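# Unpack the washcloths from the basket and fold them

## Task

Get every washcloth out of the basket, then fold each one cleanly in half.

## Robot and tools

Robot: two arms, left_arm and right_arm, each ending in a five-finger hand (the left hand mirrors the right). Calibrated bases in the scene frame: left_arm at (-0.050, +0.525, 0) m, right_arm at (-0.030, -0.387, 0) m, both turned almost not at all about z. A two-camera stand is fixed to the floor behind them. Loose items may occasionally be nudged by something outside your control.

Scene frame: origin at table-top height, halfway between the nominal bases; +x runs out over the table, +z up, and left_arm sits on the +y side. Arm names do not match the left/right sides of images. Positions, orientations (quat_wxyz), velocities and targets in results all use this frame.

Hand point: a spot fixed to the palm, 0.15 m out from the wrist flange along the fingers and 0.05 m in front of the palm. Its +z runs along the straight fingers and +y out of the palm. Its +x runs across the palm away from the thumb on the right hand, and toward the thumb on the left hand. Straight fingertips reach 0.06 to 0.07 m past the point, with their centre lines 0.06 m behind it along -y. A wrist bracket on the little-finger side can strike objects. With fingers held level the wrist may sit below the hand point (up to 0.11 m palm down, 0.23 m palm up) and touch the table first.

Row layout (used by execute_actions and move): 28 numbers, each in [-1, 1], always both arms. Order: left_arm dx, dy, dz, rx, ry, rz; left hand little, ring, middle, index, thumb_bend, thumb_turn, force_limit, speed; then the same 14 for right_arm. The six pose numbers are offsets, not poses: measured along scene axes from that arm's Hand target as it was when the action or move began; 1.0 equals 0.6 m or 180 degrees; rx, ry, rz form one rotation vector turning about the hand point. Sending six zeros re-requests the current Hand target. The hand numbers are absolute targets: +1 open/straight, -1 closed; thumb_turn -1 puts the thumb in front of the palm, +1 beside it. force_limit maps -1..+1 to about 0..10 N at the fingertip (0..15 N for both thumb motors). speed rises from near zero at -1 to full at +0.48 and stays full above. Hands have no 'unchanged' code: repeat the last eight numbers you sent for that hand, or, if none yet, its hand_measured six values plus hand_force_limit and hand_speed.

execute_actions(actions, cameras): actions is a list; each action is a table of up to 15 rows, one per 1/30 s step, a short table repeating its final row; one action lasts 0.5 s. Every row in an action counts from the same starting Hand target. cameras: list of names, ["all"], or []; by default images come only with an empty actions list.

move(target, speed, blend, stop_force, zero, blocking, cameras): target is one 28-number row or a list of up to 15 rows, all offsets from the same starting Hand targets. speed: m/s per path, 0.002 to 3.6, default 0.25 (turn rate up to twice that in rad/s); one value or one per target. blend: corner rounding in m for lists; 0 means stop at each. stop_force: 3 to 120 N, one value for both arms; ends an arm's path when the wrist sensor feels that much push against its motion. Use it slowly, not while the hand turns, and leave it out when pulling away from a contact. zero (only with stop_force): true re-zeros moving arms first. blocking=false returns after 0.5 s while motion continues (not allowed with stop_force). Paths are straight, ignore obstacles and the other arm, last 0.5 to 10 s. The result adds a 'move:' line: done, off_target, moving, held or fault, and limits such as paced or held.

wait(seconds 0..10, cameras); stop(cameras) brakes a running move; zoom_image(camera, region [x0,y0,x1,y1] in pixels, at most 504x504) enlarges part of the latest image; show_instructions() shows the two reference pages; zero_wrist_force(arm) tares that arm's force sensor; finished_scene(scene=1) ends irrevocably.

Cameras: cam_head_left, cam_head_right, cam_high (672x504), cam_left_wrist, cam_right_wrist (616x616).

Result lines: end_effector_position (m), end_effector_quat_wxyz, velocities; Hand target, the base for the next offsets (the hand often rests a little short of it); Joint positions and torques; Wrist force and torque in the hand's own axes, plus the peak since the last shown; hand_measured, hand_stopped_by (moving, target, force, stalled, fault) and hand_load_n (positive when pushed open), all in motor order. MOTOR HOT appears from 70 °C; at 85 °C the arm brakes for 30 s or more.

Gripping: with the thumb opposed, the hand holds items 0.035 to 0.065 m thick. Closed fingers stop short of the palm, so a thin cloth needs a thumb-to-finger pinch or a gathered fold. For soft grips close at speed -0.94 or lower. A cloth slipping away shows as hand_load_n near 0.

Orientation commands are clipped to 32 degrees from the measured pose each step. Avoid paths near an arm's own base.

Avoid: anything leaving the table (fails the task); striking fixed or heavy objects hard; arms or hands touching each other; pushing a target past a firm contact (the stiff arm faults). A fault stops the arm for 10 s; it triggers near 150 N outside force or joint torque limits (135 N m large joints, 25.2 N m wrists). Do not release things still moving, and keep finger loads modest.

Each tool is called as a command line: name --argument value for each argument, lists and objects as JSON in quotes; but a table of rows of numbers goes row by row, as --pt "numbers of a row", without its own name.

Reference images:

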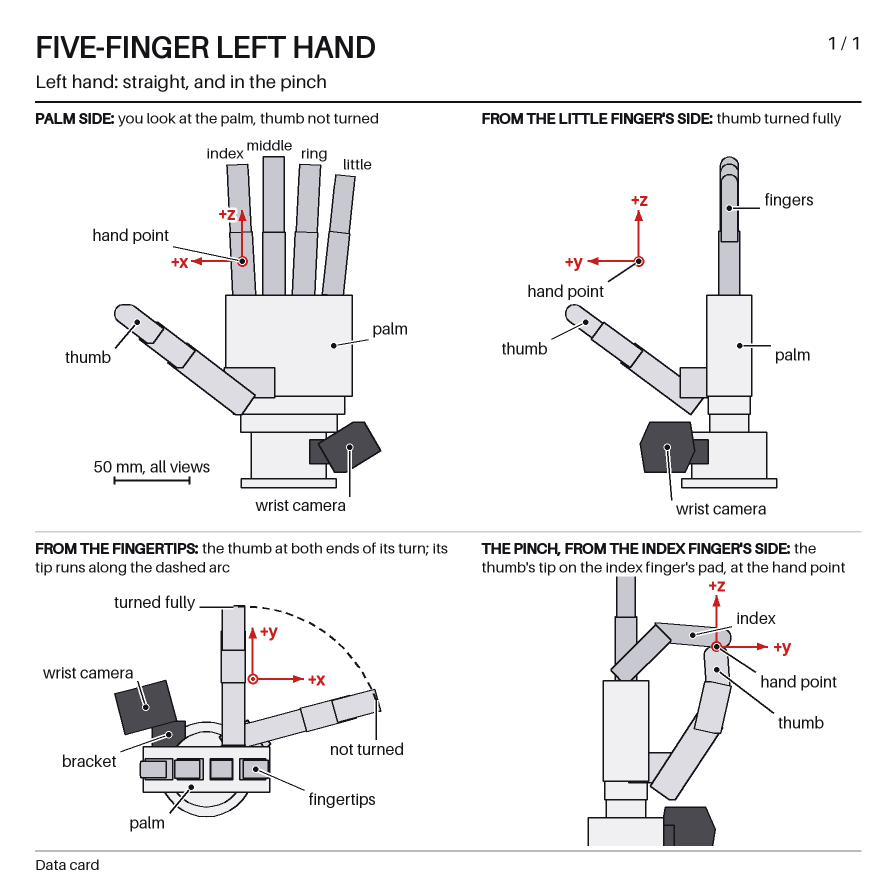

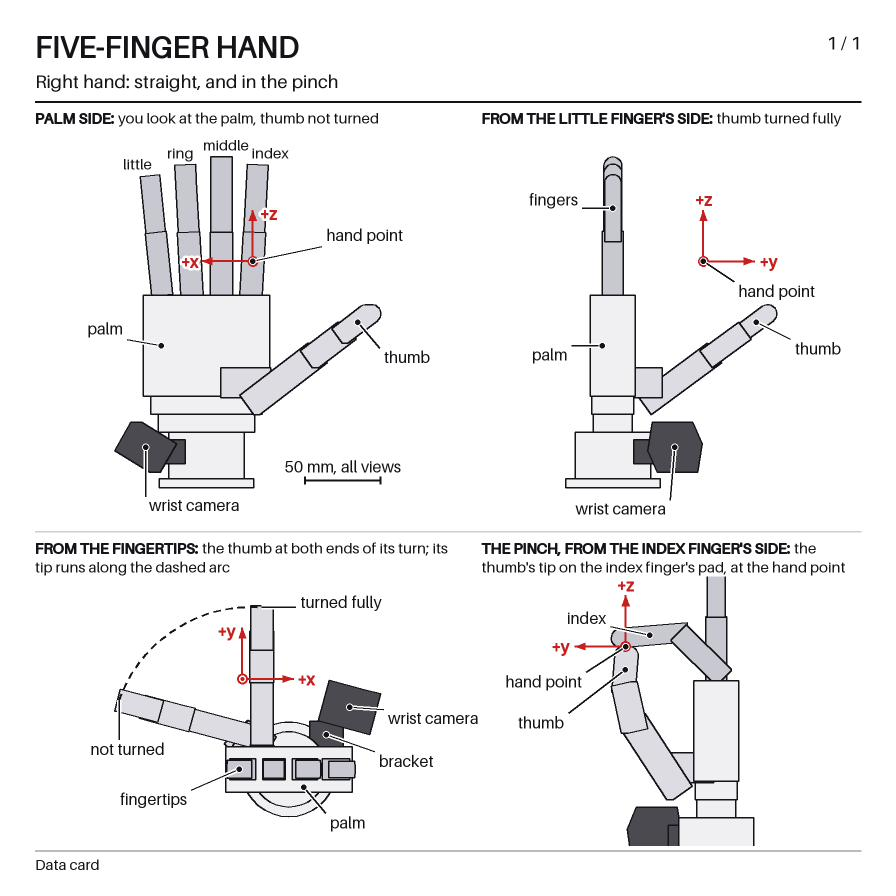

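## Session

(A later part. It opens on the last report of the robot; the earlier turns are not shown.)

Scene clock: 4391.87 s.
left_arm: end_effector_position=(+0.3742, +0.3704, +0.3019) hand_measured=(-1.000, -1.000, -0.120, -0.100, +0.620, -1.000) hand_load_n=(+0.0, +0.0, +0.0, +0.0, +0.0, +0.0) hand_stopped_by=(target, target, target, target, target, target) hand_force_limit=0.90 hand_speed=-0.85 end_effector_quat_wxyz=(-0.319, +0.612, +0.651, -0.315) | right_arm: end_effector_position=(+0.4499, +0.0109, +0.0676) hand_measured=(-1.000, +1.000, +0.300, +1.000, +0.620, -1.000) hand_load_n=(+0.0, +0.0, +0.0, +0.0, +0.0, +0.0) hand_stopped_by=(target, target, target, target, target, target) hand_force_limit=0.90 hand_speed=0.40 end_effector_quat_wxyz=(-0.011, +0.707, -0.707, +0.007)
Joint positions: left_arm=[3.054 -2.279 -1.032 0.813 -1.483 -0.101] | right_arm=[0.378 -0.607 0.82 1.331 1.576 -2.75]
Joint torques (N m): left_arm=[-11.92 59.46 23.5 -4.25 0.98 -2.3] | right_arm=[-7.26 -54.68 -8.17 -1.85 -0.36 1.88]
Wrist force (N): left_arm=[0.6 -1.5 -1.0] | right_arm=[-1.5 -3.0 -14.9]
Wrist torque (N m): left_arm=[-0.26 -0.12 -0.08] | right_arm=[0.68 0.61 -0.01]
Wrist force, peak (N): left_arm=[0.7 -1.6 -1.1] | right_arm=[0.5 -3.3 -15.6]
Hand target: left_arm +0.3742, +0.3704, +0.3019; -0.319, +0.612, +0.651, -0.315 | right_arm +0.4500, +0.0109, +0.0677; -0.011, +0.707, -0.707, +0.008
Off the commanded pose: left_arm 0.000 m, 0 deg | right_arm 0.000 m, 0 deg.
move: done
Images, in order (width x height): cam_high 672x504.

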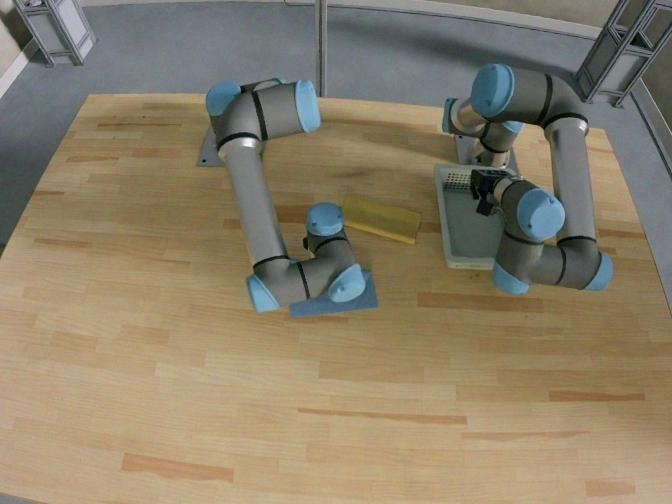

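move --target '[0,0,0,0,0,0,-1,-1,-0.12,-0.10,0.62,-1,0.9,-0.85,-0.055,0.003,0.0003,0,0,-0.022,-1,1,0.3,1,0.62,-1,0.9,0.4]' --speed 0.05 --cameras '[]'

move --pt "0 0 0 0 0 0 -1 -1 -0.12 -0.10 0.62 -1 0.9 -0.85 0 0 0.1 0 0 0 -1 1 0.3 1 0.62 -1 0.9 0.4" --pt "0 0 0 0 0 0 -1 -1 -0.12 -0.10 0.62 -1 0.9 -0.85 0.0 -0.4 0.25 0 0 0 -1 1 0.3 1 0.62 -1 0.9 0.4" --speed 0.25 --blend 0.02 --cameras '["cam_high","cam_head_left"]'

zoom_image --camera "cam_high" --region '[270, 180, 440, 330]'

zoom_image --camera "cam_head_left" --region '[230, 210, 420, 410]'

Scene clock: 4404.50 s.
left_arm: end_effector_position=(+0.3742, +0.3704, +0.3019) hand_measured=(-1.000, -1.000, -0.120, -0.100, +0.620, -1.000) hand_load_n=(+0.0, +0.0, +0.0, +0.0, +0.0, +0.0) hand_stopped_by=(target, target, target, target, target, target) hand_force_limit=0.90 hand_speed=-0.85 end_effector_quat_wxyz=(-0.319, +0.612, +0.651, -0.315) | right_arm: end_effector_position=(+0.4169, +0.0128, +0.0680) hand_measured=(-1.000, +1.000, +0.300, +1.000, +0.620, -1.000) hand_load_n=(+0.0, +0.0, +0.0, +0.0, +0.0, +0.0) hand_stopped_by=(target, target, target, target, target, target) hand_force_limit=0.90 hand_speed=0.40 end_effector_quat_wxyz=(-0.011, +0.683, -0.731, +0.008)
Joint positions: left_arm=[3.054 -2.279 -1.032 0.813 -1.483 -0.101] | right_arm=[0.398 -0.696 0.988 1.252 1.578 -2.661]
Joint torques (N m): left_arm=[-11.58 59.5 23.79 -4.21 0.59 -2.23] | right_arm=[-8.57 -35.72 -16.44 3.71 0.6 -2.22]
Wrist force (N): left_arm=[0.7 -1.4 -0.9] | right_arm=[-0.8 -2.0 -8.0]
Wrist torque (N m): left_arm=[-0.26 -0.11 -0.08] | right_arm=[0.37 0.47 0.04]
Wrist force, peak (N): left_arm=[0.8 -1.8 -0.9] | right_arm=[-1.5 -2.9 -15.2]
Hand target: left_arm +0.3742, +0.3704, +0.3019; -0.319, +0.612, +0.651, -0.315 | right_arm +0.4170, +0.0127, +0.0679; -0.011, +0.682, -0.731, +0.008
Off the commanded pose: left_arm 0.000 m, 0 deg | right_arm 0.000 m, 0 deg.
move: done
No camera images: "cameras" was empty.

Scene clock: 4406.27 s.
left_arm: end_effector_position=(+0.3742, +0.3704, +0.3019) hand_measured=(-1.000, -1.000, -0.120, -0.100, +0.620, -1.000) hand_load_n=(+0.0, +0.0, +0.0, +0.0, +0.0, +0.0) hand_stopped_by=(target, target, target, target, target, target) hand_force_limit=0.90 hand_speed=-0.85 end_effector_quat_wxyz=(-0.319, +0.612, +0.651, -0.315) | right_arm: end_effector_position=(+0.4169, -0.2272, +0.2179) hand_measured=(-1.000, +1.000, +0.300, +1.000, +0.620, -1.000) hand_load_n=(+0.0, +0.0, +0.0, +0.0, +0.0, +0.0) hand_stopped_by=(target, target, target, target, target, target) hand_force_limit=0.90 hand_speed=0.40 end_effector_quat_wxyz=(-0.011, +0.682, -0.731, +0.008)
Joint positions: left_arm=[3.054 -2.279 -1.032 0.813 -1.483 -0.101] | right_arm=[-0.035 -1.06 1.216 1.387 1.566 -3.093]
Joint torques (N m): left_arm=[-13.45 58.5 23.97 -4.09 0.7 -2.14] | right_arm=[-9.82 -33.9 -30.94 -0.05 1.56 -2.15]
Wrist force (N): left_arm=[0.7 -1.5 -0.9] | right_arm=[-2.2 -0.9 4.0]
Wrist torque (N m): left_arm=[-0.27 -0.12 -0.08] | right_arm=[-0.47 0.13 -0.21]
Wrist force, peak (N): left_arm=[0.9 -1.5 -1.0] | right_arm=[-1.0 -2.3 -8.0]
Hand target: left_arm +0.3742, +0.3704, +0.3019; -0.319, +0.612, +0.651, -0.315 | right_arm +0.4170, -0.2273, +0.2179; -0.011, +0.682, -0.731, +0.008
Off the commanded pose: left_arm 0.000 m, 0 deg | right_arm 0.000 m, 0 deg.
move: done
Images, in order (width x height): cam_head_left 672x504, cam_high 672x504.

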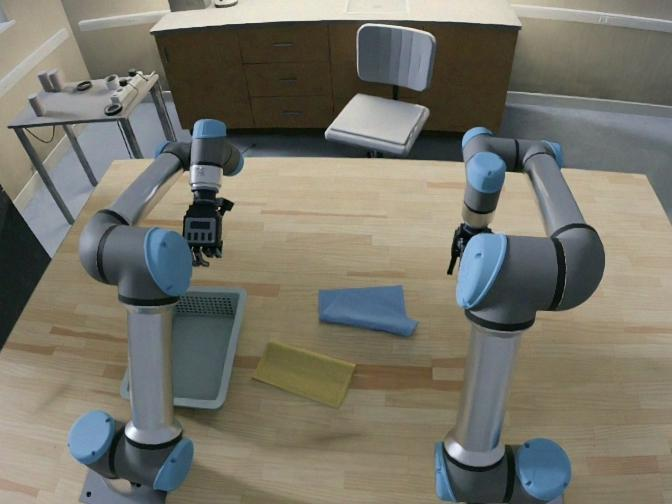

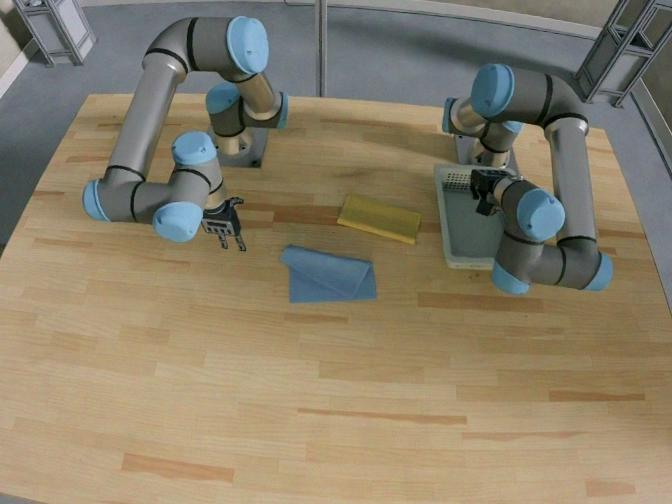

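Scaled by 2.965 from the camera's 672x504 image, which has a finer 960x720 frame.

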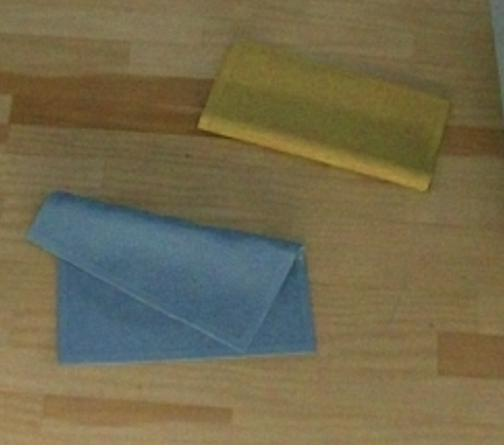

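Scaled by 2.520 from the camera's 672x504 image, which has a finer 960x720 frame.

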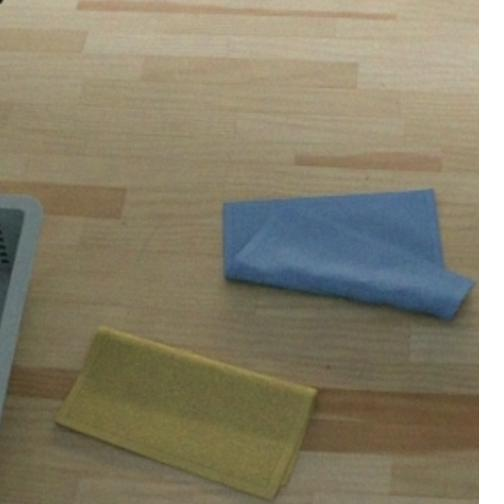

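move --pt "0.02 -0.03 0.03 0.0099 -0.2831 0 -1 -1 -0.12 -0.10 0.62 -1 0.9 -0.85 0 0 0.1 0 0 0.049 -1 -1 -0.06 0 0.64 -1 0.9 0.2" --speed 0.4 --cameras '[]'

move --pt "0.03 -0.1 0 0 0 -0.514 -1 -1 -0.06 0 0.64 -1 0.9 0.2 0 0 0 0.026 -0.299 0 -1 -1 -0.06 0 0.64 -1 0.9 0.2" --speed 0.4 --cameras '[]'

move --pt "0.03 -0.1 0 0 0 -0.514 -1 -1 -0.06 0 0.64 -1 0.9 0.2 0 0 0 0 0 0 -1 -1 -0.06 0 0.64 -1 0.9 0.2" --speed 0.4 --cameras '["cam_head_left"]'

Scene clock: 4427.80 s.
left_arm: end_effector_position=(+0.3862, +0.3523, +0.3199) hand_measured=(-1.000, -1.000, -0.120, -0.100, +0.620, -1.000) hand_load_n=(+0.0, +0.0, +0.0, +0.0, +0.0, +0.0) hand_stopped_by=(target, target, target, target, target, target) hand_force_limit=0.90 hand_speed=-0.85 end_effector_quat_wxyz=(-0.017, +0.684, +0.730, -0.012) end_effector_velocity=(+0.001, +0.000, +0.000) end_effector_angular_velocity=(-0.001, -0.007, +0.000) | right_arm: end_effector_position=(+0.4170, -0.2273, +0.2779) hand_measured=(-1.000, -1.000, -0.060, +0.000, +0.640, -1.000) hand_load_n=(+0.0, +0.0, +0.0, +0.0, +0.0, +0.0) hand_stopped_by=(target, target, target, target, target, target) hand_force_limit=0.90 hand_speed=0.20 end_effector_quat_wxyz=(-0.012, +0.737, -0.676, +0.007)
Joint positions: left_arm=[2.952 -1.875 -1.267 1.53 -1.569 -0.251] | right_arm=[-0.018 -1.054 1.053 1.545 1.563 -3.23]
Joint velocities: left_arm=[0 0.002 0 0.005 0 0] | right_arm=[within noise]
Joint torques (N m): left_arm=[13.04 34.96 13.94 -0.74 0.49 2.22] | right_arm=[1.22 -39.35 -8.31 -0.42 -1.08 2.08]
Wrist force (N): left_arm=[1.0 -1.2 -0.8] | right_arm=[-2.2 -1.0 3.8]
Wrist torque (N m): left_arm=[-0.12 -0.12 0.04] | right_arm=[-0.47 0.16 -0.12]
Wrist force, peak (N): left_arm=[1.5 -1.6 -0.7] | right_arm=[-2.1 -0.9 4.6]
Hand target: left_arm +0.3862, +0.3524, +0.3199; -0.017, +0.683, +0.730, -0.012 | right_arm +0.4170, -0.2273, +0.2779; -0.012, +0.737, -0.676, +0.007
Off the commanded pose: left_arm 0.000 m, 0 deg | right_arm 0.000 m, 0 deg.
move: done
No camera images: "cameras" was empty.

Scene clock: 4430.37 s.
left_arm: end_effector_position=(+0.4042, +0.2924, +0.3198) hand_measured=(-1.000, -1.000, -0.060, +0.000, +0.640, -1.000) hand_load_n=(+0.0, +0.0, +0.0, +0.0, +0.0, +0.0) hand_stopped_by=(target, target, target, target, target, target) hand_force_limit=0.90 hand_speed=0.20 end_effector_quat_wxyz=(-0.020, +1.000, +0.011, +0.004) | right_arm: end_effector_position=(+0.4169, -0.2274, +0.2779) hand_measured=(-1.000, -1.000, -0.060, +0.000, +0.640, -1.000) hand_load_n=(+0.0, +0.5, +0.0, +0.0, +0.0, +0.0) hand_stopped_by=(target, target, target, target, target, target) hand_force_limit=0.90 hand_speed=0.20 end_effector_quat_wxyz=(-0.345, +0.653, -0.597, +0.313)
Joint positions: left_arm=[3.022 -1.921 -1.194 1.547 -1.611 1.434] | right_arm=[-0.092 -1.725 1.806 0.527 1.43 -3.234]
Joint torques (N m): left_arm=[6.18 44.75 17.35 -1.42 0.09 2.42] | right_arm=[10.4 -9.92 -18.58 -1 1.79 -2.04]
Wrist force (N): left_arm=[0.9 -0.9 -1.3] | right_arm=[-2.9 -1.7 4.0]
Wrist torque (N m): left_arm=[0.04 -0.07 0.05] | right_arm=[-0.48 0.36 -0.18]
Wrist force, peak (N): left_arm=[1.4 -1.4 -0.9] | right_arm=[-3.1 -1.6 4.1]
Hand target: left_arm +0.4042, +0.2924, +0.3199; -0.020, +1.000, +0.011, +0.004 | right_arm +0.4170, -0.2273, +0.2779; -0.345, +0.653, -0.597, +0.313
Off the commanded pose: left_arm 0.000 m, 0 deg | right_arm 0.000 m, 0 deg.
move: done
No camera images: "cameras" was empty.

Scene clock: 4432.93 s.
left_arm: end_effector_position=(+0.4222, +0.2323, +0.3198) hand_measured=(-1.000, -1.000, -0.060, +0.000, +0.640, -1.000) hand_load_n=(+0.0, +0.0, +0.0, +0.0, +0.0, +0.0) hand_stopped_by=(target, target, target, target, target, target) hand_force_limit=0.90 hand_speed=0.20 end_effector_quat_wxyz=(-0.011, +0.699, -0.715, +0.017) | right_arm: end_effector_position=(+0.4170, -0.2273, +0.2779) hand_measured=(-1.000, -1.000, -0.060, +0.000, +0.640, -1.000) hand_load_n=(+0.0, +0.0, +0.0, +0.0, +0.0, +0.0) hand_stopped_by=(target, target, target, target, target, target) hand_force_limit=0.90 hand_speed=0.20 end_effector_quat_wxyz=(-0.345, +0.653, -0.597, +0.313)
Joint positions: left_arm=[2.906 -2.321 -0.556 1.347 -1.571 2.932] | right_arm=[-0.092 -1.725 1.806 0.527 1.43 -3.234]
Joint torques (N m): left_arm=[13.12 56.81 24.5 -1.47 -1.95 2.29] | right_arm=[12.9 -0.71 -11.21 -2.06 1.78 -2.19]
Wrist force (N): left_arm=[1.3 -1.5 -1.1] | right_arm=[-2.8 -1.6 3.7]
Wrist torque (N m): left_arm=[-0.15 -0.15 0.15] | right_arm=[-0.47 0.35 -0.16]
Wrist force, peak (N): left_arm=[1.9 -1.8 -1.3] | right_arm=[-2.9 -1.7 4.3]
Hand target: left_arm +0.4222, +0.2324, +0.3199; -0.011, +0.699, -0.715, +0.017 | right_arm +0.4170, -0.2273, +0.2779; -0.345, +0.653, -0.597, +0.313
Off the commanded pose: left_arm 0.000 m, 0 deg | right_arm 0.000 m, 0 deg.
move: done
Images, in order (width x height): cam_head_left 672x504.

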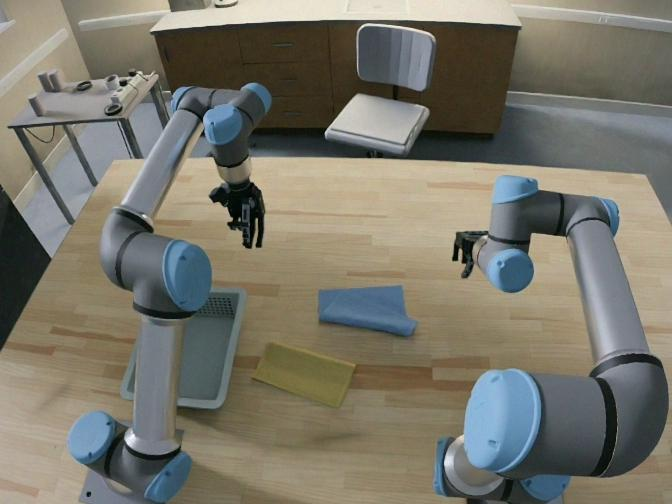

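move --pt "0.1 -0.1 -0.1 -0.0065 -0.287 0 -1 -1 -0.06 0 0.64 -1 0.9 0.2 0.1 0.1 -0.1 0 0 0 -1 -1 -0.06 0 0.64 -1 0.9 0.2" --pt "0.23 -0.265 -0.367 -0.0065 -0.287 0 -1 -1 -0.06 0 0.64 -1 0.9 0.2 0.238 0.262 -0.297 0 0 0 -1 -1 -0.06 0 0.64 -1 0.9 0.2" --speed 0.2 --blend 0.03 --cameras '["all"]'

Scene clock: 4446.07 s.
left_arm: end_effector_position=(+0.5601, +0.0734, +0.0998) hand_measured=(-1.000, -1.000, -0.060, +0.000, +0.640, -1.000) hand_load_n=(+0.0, +0.5, +0.0, -0.5, +0.0, +0.0) hand_stopped_by=(target, target, target, target, target, target) hand_force_limit=0.90 hand_speed=0.20 end_effector_quat_wxyz=(-0.314, +0.622, -0.639, +0.327) | right_arm: end_effector_position=(+0.5597, -0.0701, +0.0998) hand_measured=(-1.000, -1.000, -0.060, +0.000, +0.640, -1.000) hand_load_n=(+0.0, +0.0, +0.0, +0.0, +0.0, +0.0) hand_stopped_by=(target, target, target, target, target, target) hand_force_limit=0.90 hand_speed=0.20 end_effector_quat_wxyz=(-0.345, +0.653, -0.597, +0.313)
Joint positions: left_arm=[2.608 -2.289 -1.137 2.735 -1.966 2.826] | right_arm=[0.284 -1.117 1.571 0.157 1.74 -3.019]
Joint torques (N m): left_arm=[13.68 34.95 26.92 0.85 0.72 2.57] | right_arm=[-8.23 -30.42 -19.36 1.23 -0.85 -2.49]
Wrist force (N): left_arm=[1.7 -1.2 -1.4] | right_arm=[-3.0 -2.3 3.6]
Wrist torque (N m): left_arm=[-0.17 -0.23 0.05] | right_arm=[-0.54 0.38 -0.14]
Wrist force, peak (N): left_arm=[1.8 -1.4 -2.2] | right_arm=[-3.6 -1.8 4.8]
Hand target: left_arm +0.5602, +0.0734, +0.0997; -0.314, +0.622, -0.639, +0.327 | right_arm +0.5598, -0.0701, +0.0997; -0.345, +0.653, -0.597, +0.313
Off the commanded pose: left_arm 0.000 m, 0 deg | right_arm 0.000 m, 0 deg.
move: done

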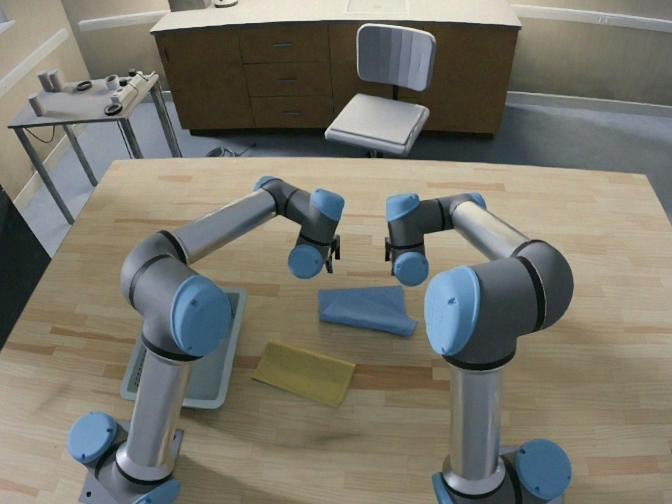

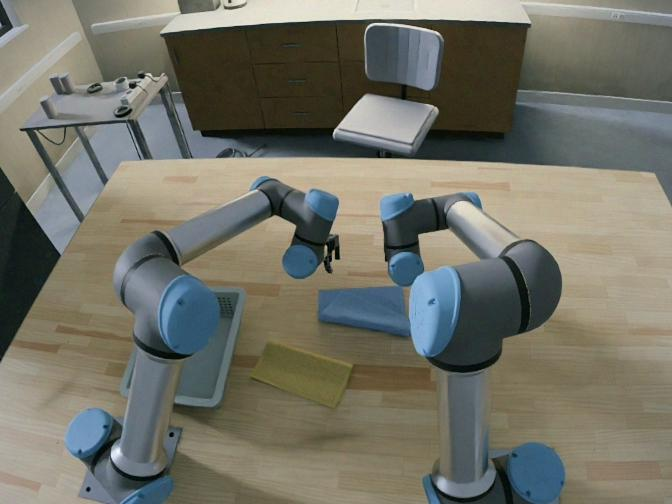

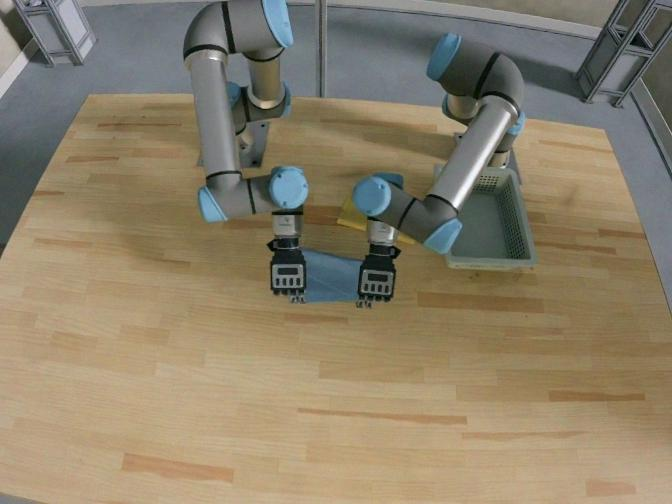

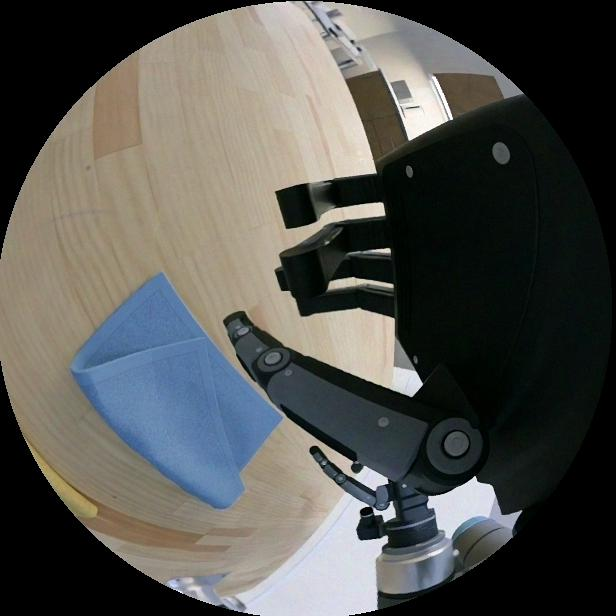

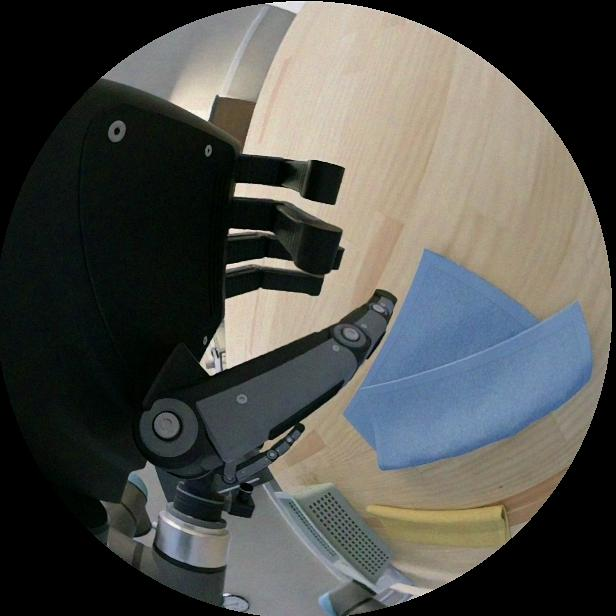

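move --target '[0,0,-0.085,0,0,0.025,-1,-1,-0.06,0,0.64,-1,0.9,-0.9,0,0,-0.085,0,0,0.022,-1,-1,-0.06,0,0.64,-1,0.9,-0.9]' --speed 0.08 --cameras '["cam_left_wrist","cam_right_wrist"]'

Scene clock: 4458.30 s.
left_arm: end_effector_position=(+0.5601, +0.0733, +0.0486) hand_measured=(-1.000, -1.000, -0.060, +0.000, +0.640, -1.000) hand_load_n=(+0.0, +0.0, +0.0, +0.0, +0.0, +0.0) hand_stopped_by=(target, target, target, target, target, target) hand_force_limit=0.90 hand_speed=-0.90 end_effector_quat_wxyz=(-0.327, +0.646, -0.614, +0.314) | right_arm: end_effector_position=(+0.5597, -0.0703, +0.0485) hand_measured=(-1.000, -1.000, -0.060, +0.000, +0.640, -1.000) hand_load_n=(+0.0, +0.0, +0.0, +0.0, +0.0, +0.0) hand_stopped_by=(target, target, target, target, target, target) hand_force_limit=0.90 hand_speed=-0.90 end_effector_quat_wxyz=(-0.356, +0.673, -0.575, +0.301)
Joint positions: left_arm=[2.587 -2.358 -1.158 2.795 -2.042 2.755] | right_arm=[0.259 -1.065 1.639 0.031 1.663 -3.073]
Joint torques (N m): left_arm=[13.01 60.42 26.89 -1.85 0.03 2.06] | right_arm=[14.12 -55.67 -29.82 1.66 1.55 2.1]
Wrist force (N): left_arm=[1.9 -1.4 -1.3] | right_arm=[-3.0 -2.1 3.5]
Wrist torque (N m): left_arm=[-0.17 -0.23 0.06] | right_arm=[-0.54 0.40 -0.13]
Wrist force, peak (N): left_arm=[1.6 -2.1 -2.0] | right_arm=[-3.3 -2.5 4.0]
Hand target: left_arm +0.5602, +0.0734, +0.0487; -0.327, +0.646, -0.614, +0.315 | right_arm +0.5598, -0.0701, +0.0487; -0.356, +0.673, -0.574, +0.301
Off the commanded pose: left_arm 0.000 m, 0 deg | right_arm 0.000 m, 0 deg.
move: done
Images, in order (width x height): cam_left_wrist 616x616, cam_right_wrist 616x616.

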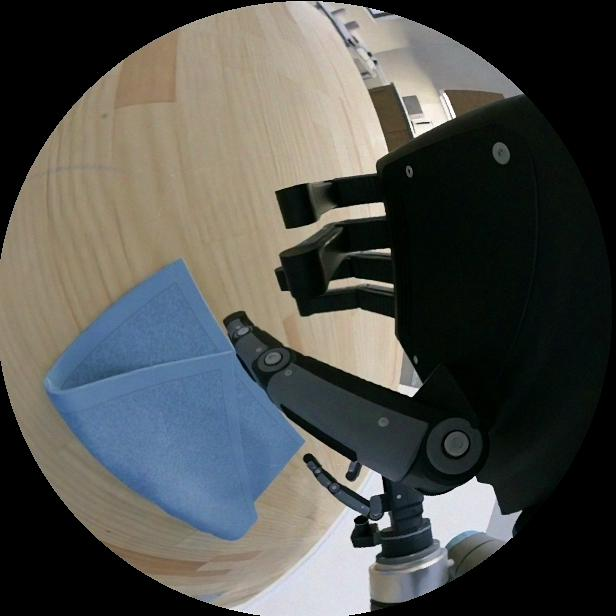

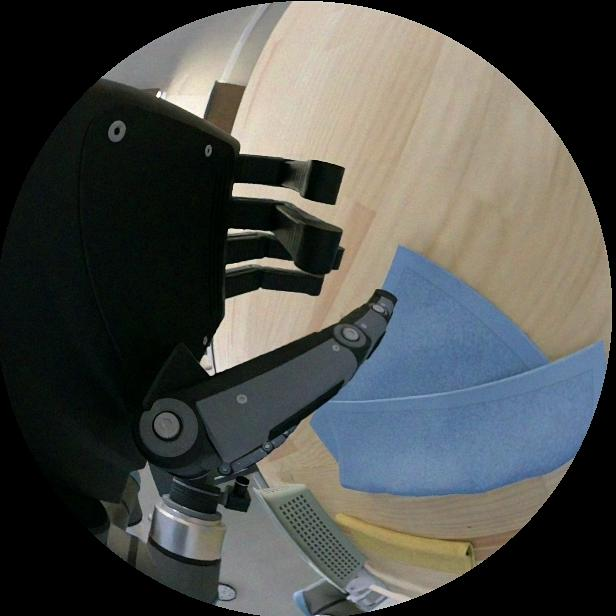

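move --target '[-0.033,-0.038,-0.0275,0,0,0.014,-1,-1,-0.06,0,0.64,-1,0.9,-0.9,-0.0145,0.038,-0.0275,0,0,0,-1,-1,-0.06,0,0.64,-1,0.9,-0.9]' --speed 0.05 --cameras '["cam_left_wrist","cam_right_wrist"]'

Scene clock: 4475.13 s.
left_arm: end_effector_position=(+0.5403, +0.0505, +0.0321) hand_measured=(-1.000, -1.000, -0.060, +0.000, +0.640, -1.000) hand_load_n=(+0.0, +0.0, +0.0, +0.0, +0.0, +0.5) hand_stopped_by=(target, target, target, target, target, target) hand_force_limit=0.90 hand_speed=-0.90 end_effector_quat_wxyz=(-0.334, +0.660, -0.599, +0.307) | right_arm: end_effector_position=(+0.5510, -0.0472, +0.0321) hand_measured=(-1.000, -1.000, -0.060, +0.000, +0.640, -1.000) hand_load_n=(+0.0, +0.0, +0.0, +0.0, +0.0, +0.0) hand_stopped_by=(target, target, target, target, target, target) hand_force_limit=0.90 hand_speed=-0.90 end_effector_quat_wxyz=(-0.356, +0.673, -0.574, +0.301)
Joint positions: left_arm=[2.526 -2.401 -1.131 2.771 -2.119 2.674] | right_arm=[0.31 -1.033 1.636 0.004 1.704 -3.044]
Joint torques (N m): left_arm=[14.2 63.59 13.51 0.77 0.67 2.51] | right_arm=[-10.94 -55.57 -23.97 2.18 -1.86 -2.54]
Wrist force (N): left_arm=[1.9 -1.5 -0.9] | right_arm=[-3.0 -2.8 3.9]
Wrist torque (N m): left_arm=[-0.20 -0.25 0.10] | right_arm=[-0.66 0.39 -0.23]
Wrist force, peak (N): left_arm=[2.0 -1.4 -1.4] | right_arm=[-3.4 -2.5 3.8]
Hand target: left_arm +0.5404, +0.0506, +0.0322; -0.334, +0.660, -0.599, +0.307 | right_arm +0.5511, -0.0473, +0.0322; -0.356, +0.673, -0.574, +0.301
Off the commanded pose: left_arm 0.000 m, 0 deg | right_arm 0.000 m, 0 deg.
move: done
Images, in order (width x height): cam_left_wrist 616x616, cam_right_wrist 616x616.

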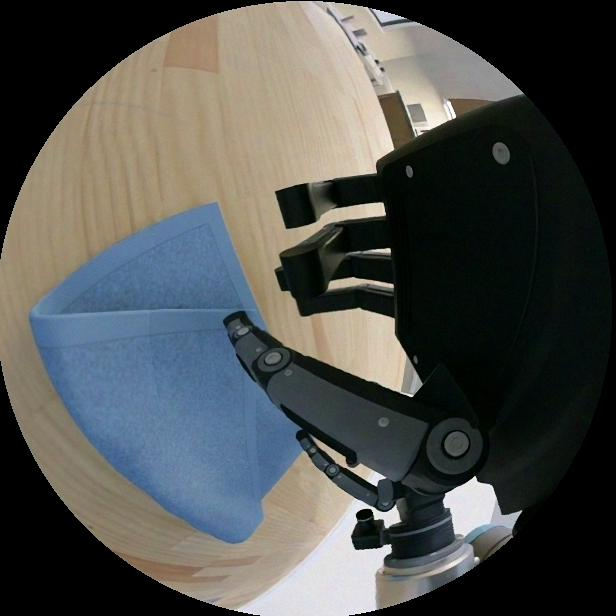

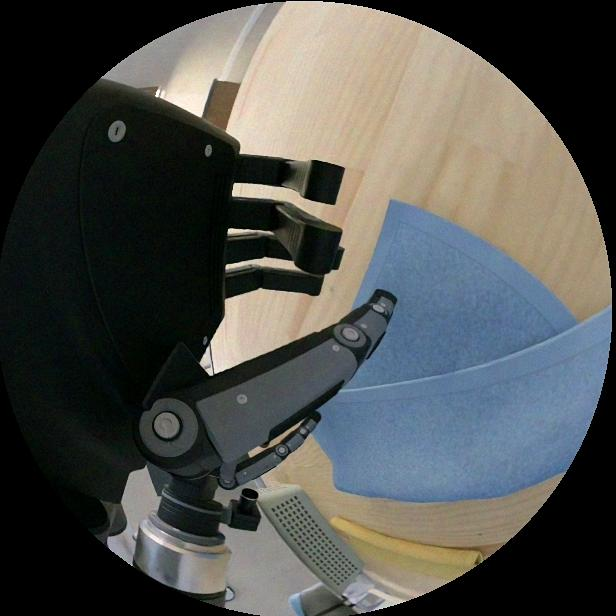

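execute_actions --actions '[]' --cameras '["cam_high", "cam_left_wrist", "cam_right_wrist", "cam_head_left"]'

Scene clock: 4499.73 s.
left_arm: end_effector_position=(+0.5404, +0.0506, +0.0322) hand_measured=(-1.000, -1.000, -0.060, +0.000, +0.640, -1.000) hand_load_n=(+0.0, +0.0, +0.0, +0.0, +0.0, +0.0) hand_stopped_by=(target, target, target, target, target, target) hand_force_limit=0.90 hand_speed=-0.90 end_effector_quat_wxyz=(-0.334, +0.660, -0.599, +0.307) | right_arm: end_effector_position=(+0.5511, -0.0473, +0.0322) hand_measured=(-1.000, -1.000, -0.060, +0.000, +0.640, -1.000) hand_load_n=(+0.0, +0.0, +0.0, +0.0, +0.0, +0.0) hand_stopped_by=(target, target, target, target, target, target) hand_force_limit=0.90 hand_speed=-0.90 end_effector_quat_wxyz=(-0.356, +0.673, -0.574, +0.301)
Joint positions: left_arm=[2.526 -2.401 -1.131 2.771 -2.119 2.674] | right_arm=[0.31 -1.033 1.636 0.004 1.704 -3.044]
Joint velocities: within noise
Joint torques (N m): left_arm=[14.29 63.87 13.48 0.73 -2.16 -1.76] | right_arm=[-11.2 -55.61 -7.4 2.89 -1.56 -2.39]
Motor temperatures (°C): left_arm=[30 31 28 33 32 33] | right_arm=[29 30 30 37 39 36]
Wrist force (N): left_arm=[1.9 -1.5 -0.8] | right_arm=[-3.0 -2.5 3.7]
Wrist torque (N m): left_arm=[-0.20 -0.25 0.10] | right_arm=[-0.60 0.41 -0.20]
Wrist force, peak (N): left_arm=[1.9 -1.6 -0.9] | right_arm=[-3.1 -2.8 3.8]
Hand target: left_arm +0.5404, +0.0506, +0.0322; -0.334, +0.660, -0.599, +0.307 | right_arm +0.5511, -0.0473, +0.0322; -0.356, +0.673, -0.574, +0.301
Off the commanded pose: left_arm 0.000 m, 0 deg | right_arm 0.000 m, 0 deg.
Images, in order (width x height): cam_head_left 672x504, cam_high 672x504, cam_left_wrist 616x616, cam_right_wrist 616x616.

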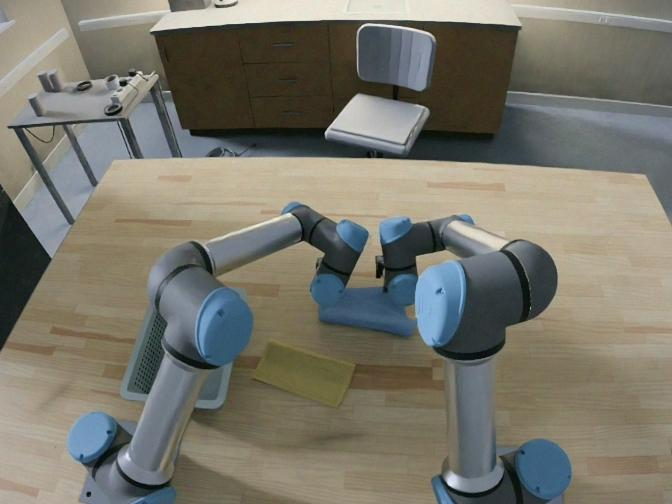

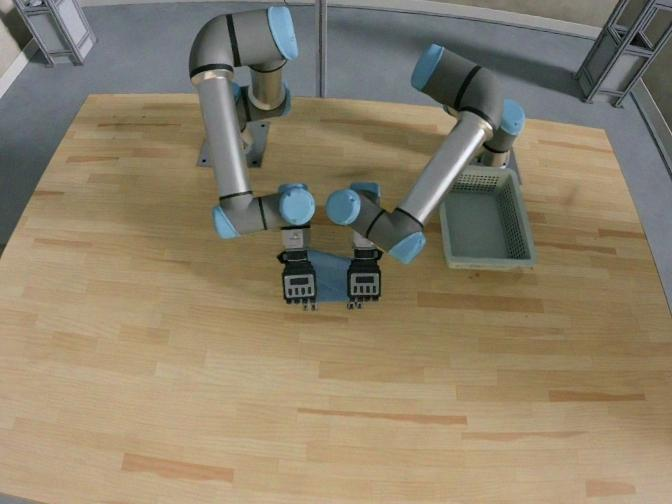

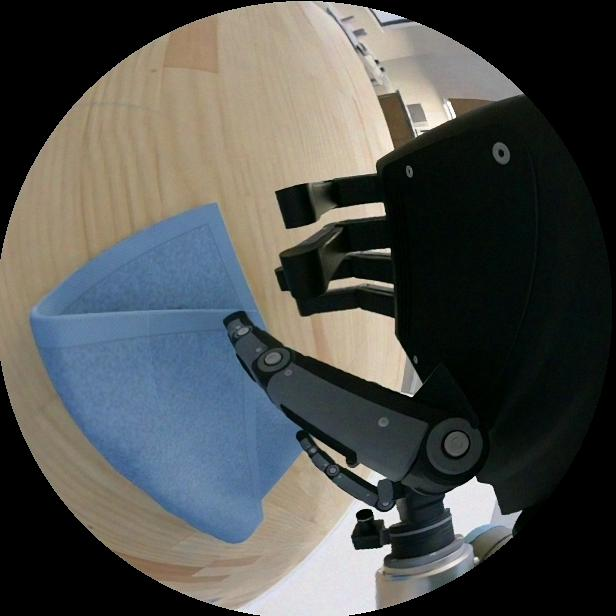

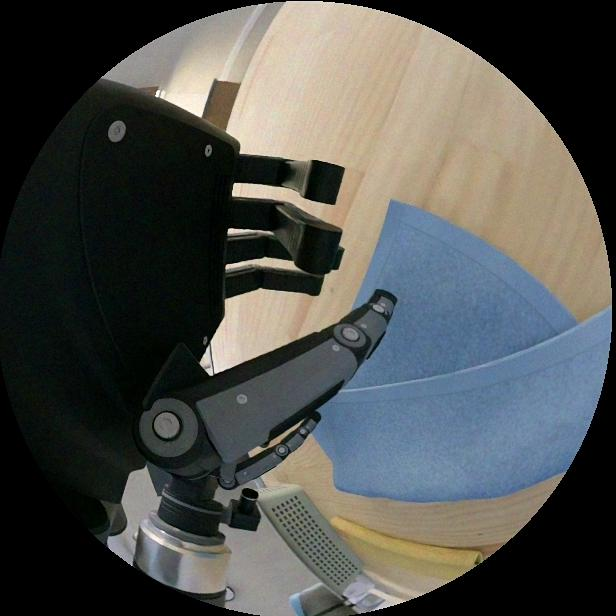

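move --pt "-0.01757 0.0121 0 0 0 0 -1 -1 -0.06 0 0.64 -1 0.9 -0.9 -0.00987 -0.00163 0 0 0 0 -1 -1 -0.06 0 0.64 -1 0.9 -0.9" --pt "-0.01757 0.0121 -0.0083 0 0 0 -1 -1 -0.06 0 0.64 -1 0.9 -0.9 -0.00987 -0.00163 -0.0083 0 0 0 -1 -1 -0.06 0 0.64 -1 0.9 -0.9" --speed 0.05 --cameras '["cam_left_wrist", "cam_right_wrist"]'

Scene clock: 4515.43 s.
left_arm: end_effector_position=(+0.5298, +0.0579, +0.0270) hand_measured=(-1.000, -1.000, -0.060, +0.000, +0.640, -1.000) hand_load_n=(+0.0, +0.0, +0.0, +0.0, +0.0, +0.0) hand_stopped_by=(target, target, target, target, target, target) hand_force_limit=0.90 hand_speed=-0.90 end_effector_quat_wxyz=(-0.334, +0.660, -0.599, +0.307) end_effector_velocity=(+0.000, +0.000, +0.002) end_effector_angular_velocity=(+0.001, +0.001, -0.001) | right_arm: end_effector_position=(+0.5450, -0.0483, +0.0270) hand_measured=(-1.000, -1.000, -0.060, +0.000, +0.640, -1.000) hand_load_n=(+0.0, +0.0, +0.0, +0.0, +0.0, +0.0) hand_stopped_by=(target, target, target, target, target, target) hand_force_limit=0.90 hand_speed=-0.90 end_effector_quat_wxyz=(-0.356, +0.673, -0.574, +0.301) end_effector_velocity=(-0.001, +0.001, +0.002) end_effector_angular_velocity=(+0.001, +0.002, +0.003)
Joint positions: left_arm=[2.526 -2.376 -1.192 2.807 -2.119 2.674] | right_arm=[0.312 -1.037 1.659 -0.014 1.706 -3.043]
Joint velocities: left_arm=[0 0.003 0.002 -0.005 0 0.001] | right_arm=[0.002 -0.002 -0.002 0.005 -0.002 0.001]
Joint torques (N m): left_arm=[-11.65 63.83 25.58 -2.28 -0.75 -1] | right_arm=[7 -56.05 -28.63 2.51 0.77 1.28]
Wrist force (N): left_arm=[1.6 -1.4 -0.9] | right_arm=[-3.0 -2.6 4.1]
Wrist torque (N m): left_arm=[-0.19 -0.17 0.07] | right_arm=[-0.63 0.39 -0.24]
Wrist force, peak (N): left_arm=[1.9 -1.6 -1.2] | right_arm=[-2.8 -2.8 4.2]
Hand target: left_arm +0.5299, +0.0579, +0.0272; -0.334, +0.660, -0.599, +0.307 | right_arm +0.5451, -0.0483, +0.0272; -0.356, +0.673, -0.574, +0.301
Off the commanded pose: left_arm 0.000 m, 0 deg | right_arm 0.000 m, 0 deg.
move: done
Images, in order (width x height): cam_left_wrist 616x616, cam_right_wrist 616x616.

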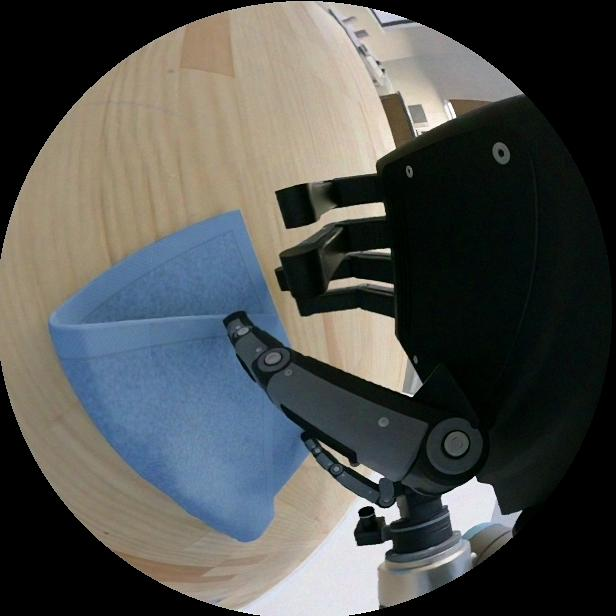

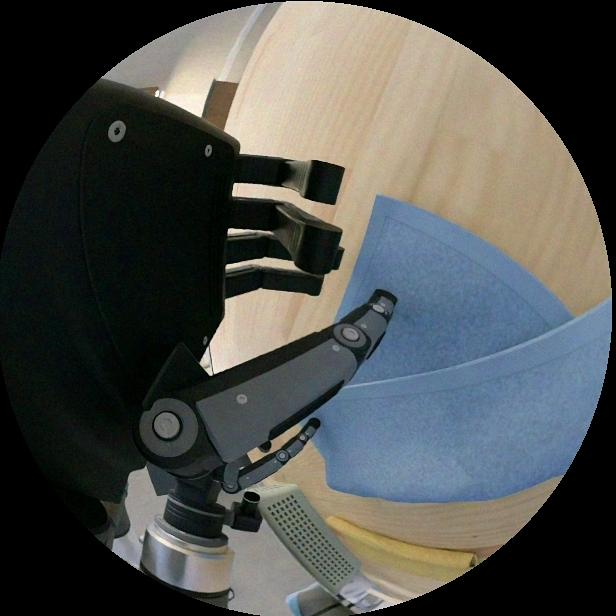

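zoom_image --camera "cam_left_wrist" --region '[140, 190, 360, 410]'

zoom_image --camera "cam_right_wrist" --region '[270, 160, 490, 380]'

Scaled by 2.291 from the camera's 616x616 image, which has a finer 880x880 frame.

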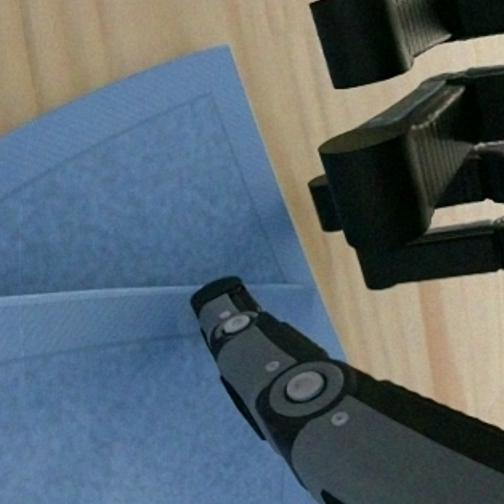

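Scaled by 2.291 from the camera's 616x616 image, which has a finer 880x880 frame.

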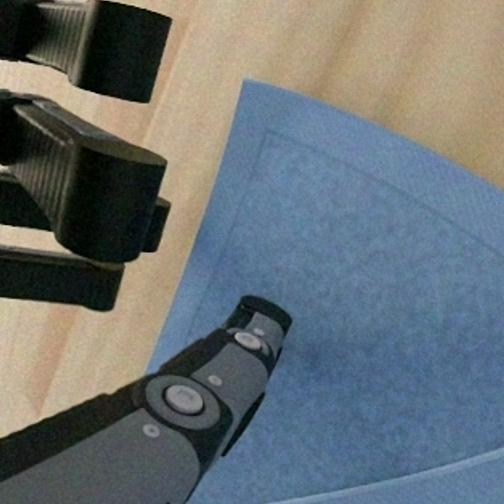

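move --pt "-0.01028 0.02268 0 0 0 0 -1 -1 -0.06 0 0.64 -1 0.9 -0.9 -0.00575 -0.0060 0 0 0 0 -1 -1 -0.06 0 0.64 -1 0.9 -0.9" --pt "-0.01028 0.02268 -0.0058 0 0 0 -1 -1 -0.06 0 0.64 -1 0.9 -0.9 -0.00575 -0.0060 -0.0058 0 0 0 -1 -1 -0.06 0 0.64 -1 0.9 -0.9" --speed 0.05 --cameras '["cam_left_wrist", "cam_right_wrist"]'

zoom_image --camera "cam_left_wrist" --region '[140, 190, 360, 410]'

zoom_image --camera "cam_right_wrist" --region '[270, 160, 490, 380]'

Scene clock: 4538.43 s.
left_arm: end_effector_position=(+0.5237, +0.0716, +0.0235) hand_measured=(-1.000, -1.000, -0.060, +0.000, +0.640, -1.000) hand_load_n=(+0.0, +0.0, +0.0, +0.0, +0.0, +0.0) hand_stopped_by=(target, target, target, target, target, target) hand_force_limit=0.90 hand_speed=-0.90 end_effector_quat_wxyz=(-0.334, +0.660, -0.599, +0.307) end_effector_velocity=(-0.002, +0.000, +0.001) end_effector_angular_velocity=(+0.002, +0.003, -0.002) | right_arm: end_effector_position=(+0.5416, -0.0520, +0.0235) hand_measured=(-1.000, -1.000, -0.060, +0.000, +0.640, -1.000) hand_load_n=(+0.0, +0.0, +0.0, +0.0, +0.0, +0.0) hand_stopped_by=(target, target, target, target, target, target) hand_force_limit=0.90 hand_speed=-0.90 end_effector_quat_wxyz=(-0.356, +0.673, -0.574, +0.301) end_effector_velocity=(-0.001, +0.000, +0.000) end_effector_angular_velocity=(-0.001, +0.004, +0.001)
Joint positions: left_arm=[2.539 -2.345 -1.257 2.847 -2.11 2.685] | right_arm=[0.307 -1.042 1.678 -0.029 1.702 -3.046]
Joint velocities: left_arm=[-0.002 0.002 0 -0.005 0 0] | right_arm=[0 -0.001 -0.001 0.006 -0.001 -0.001]
Joint torques (N m): left_arm=[-14.11 61.17 24.62 -2.48 -2.34 -2.01] | right_arm=[5.72 -57.36 -27.52 2.92 1.1 -0.58]
Wrist force (N): left_arm=[1.4 -1.3 -0.8] | right_arm=[-2.9 -2.2 4.0]
Wrist torque (N m): left_arm=[-0.17 -0.15 0.02] | right_arm=[-0.58 0.35 -0.03]
Wrist force, peak (N): left_arm=[2.1 -1.3 -0.9] | right_arm=[-3.1 -2.9 4.1]
Hand target: left_arm +0.5237, +0.0715, +0.0237; -0.334, +0.660, -0.599, +0.307 | right_arm +0.5417, -0.0519, +0.0237; -0.356, +0.673, -0.574, +0.301
Off the commanded pose: left_arm 0.000 m, 0 deg | right_arm 0.000 m, 0 deg.
move: done
Images, in order (width x height): cam_left_wrist 616x616, cam_right_wrist 616x616.

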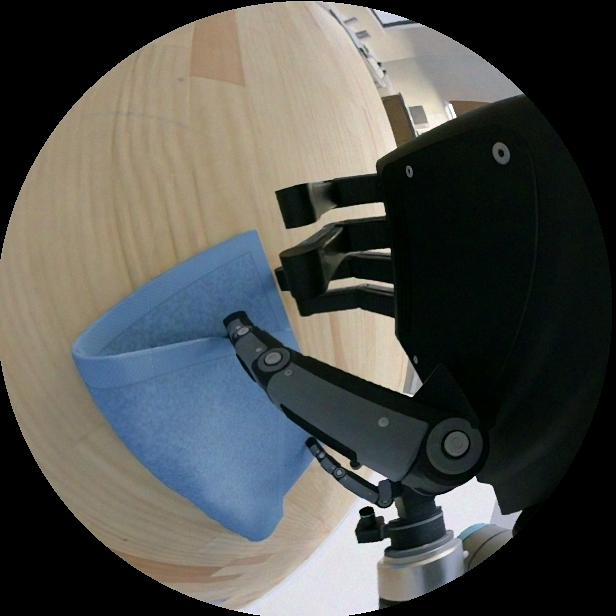

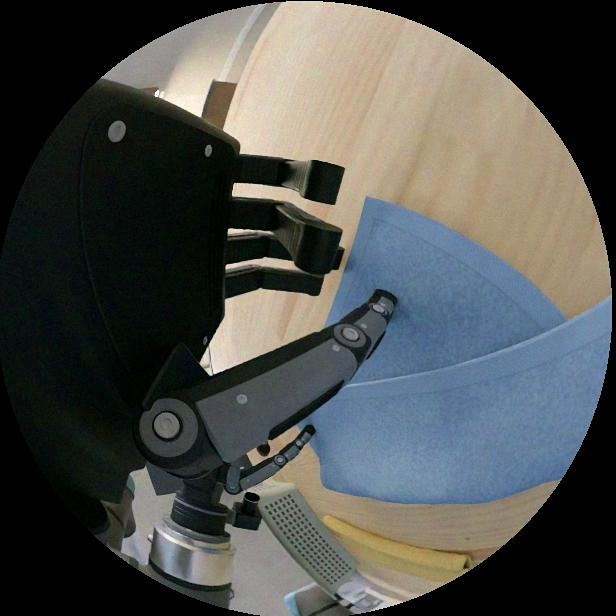

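Scaled by 2.291 from the camera's 616x616 image, which has a finer 880x880 frame.

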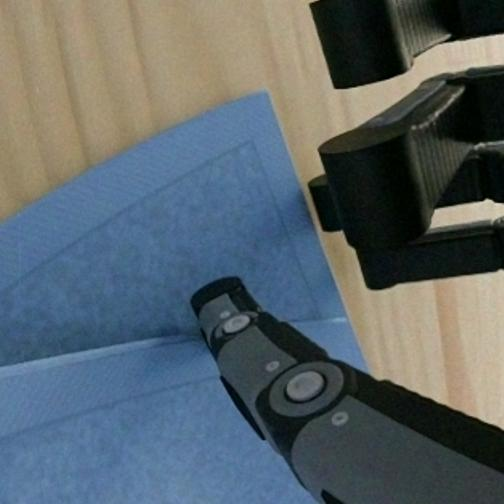

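Scaled by 2.291 from the camera's 616x616 image, which has a finer 880x880 frame.

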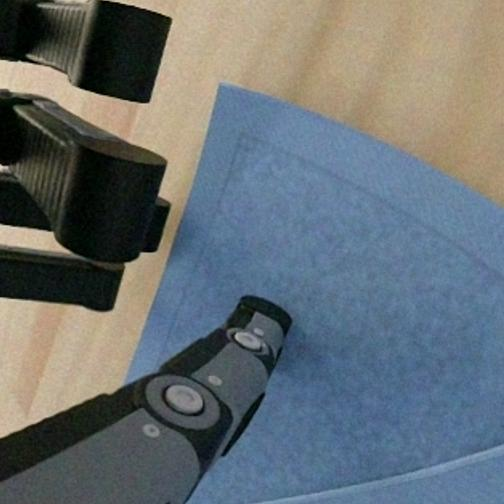

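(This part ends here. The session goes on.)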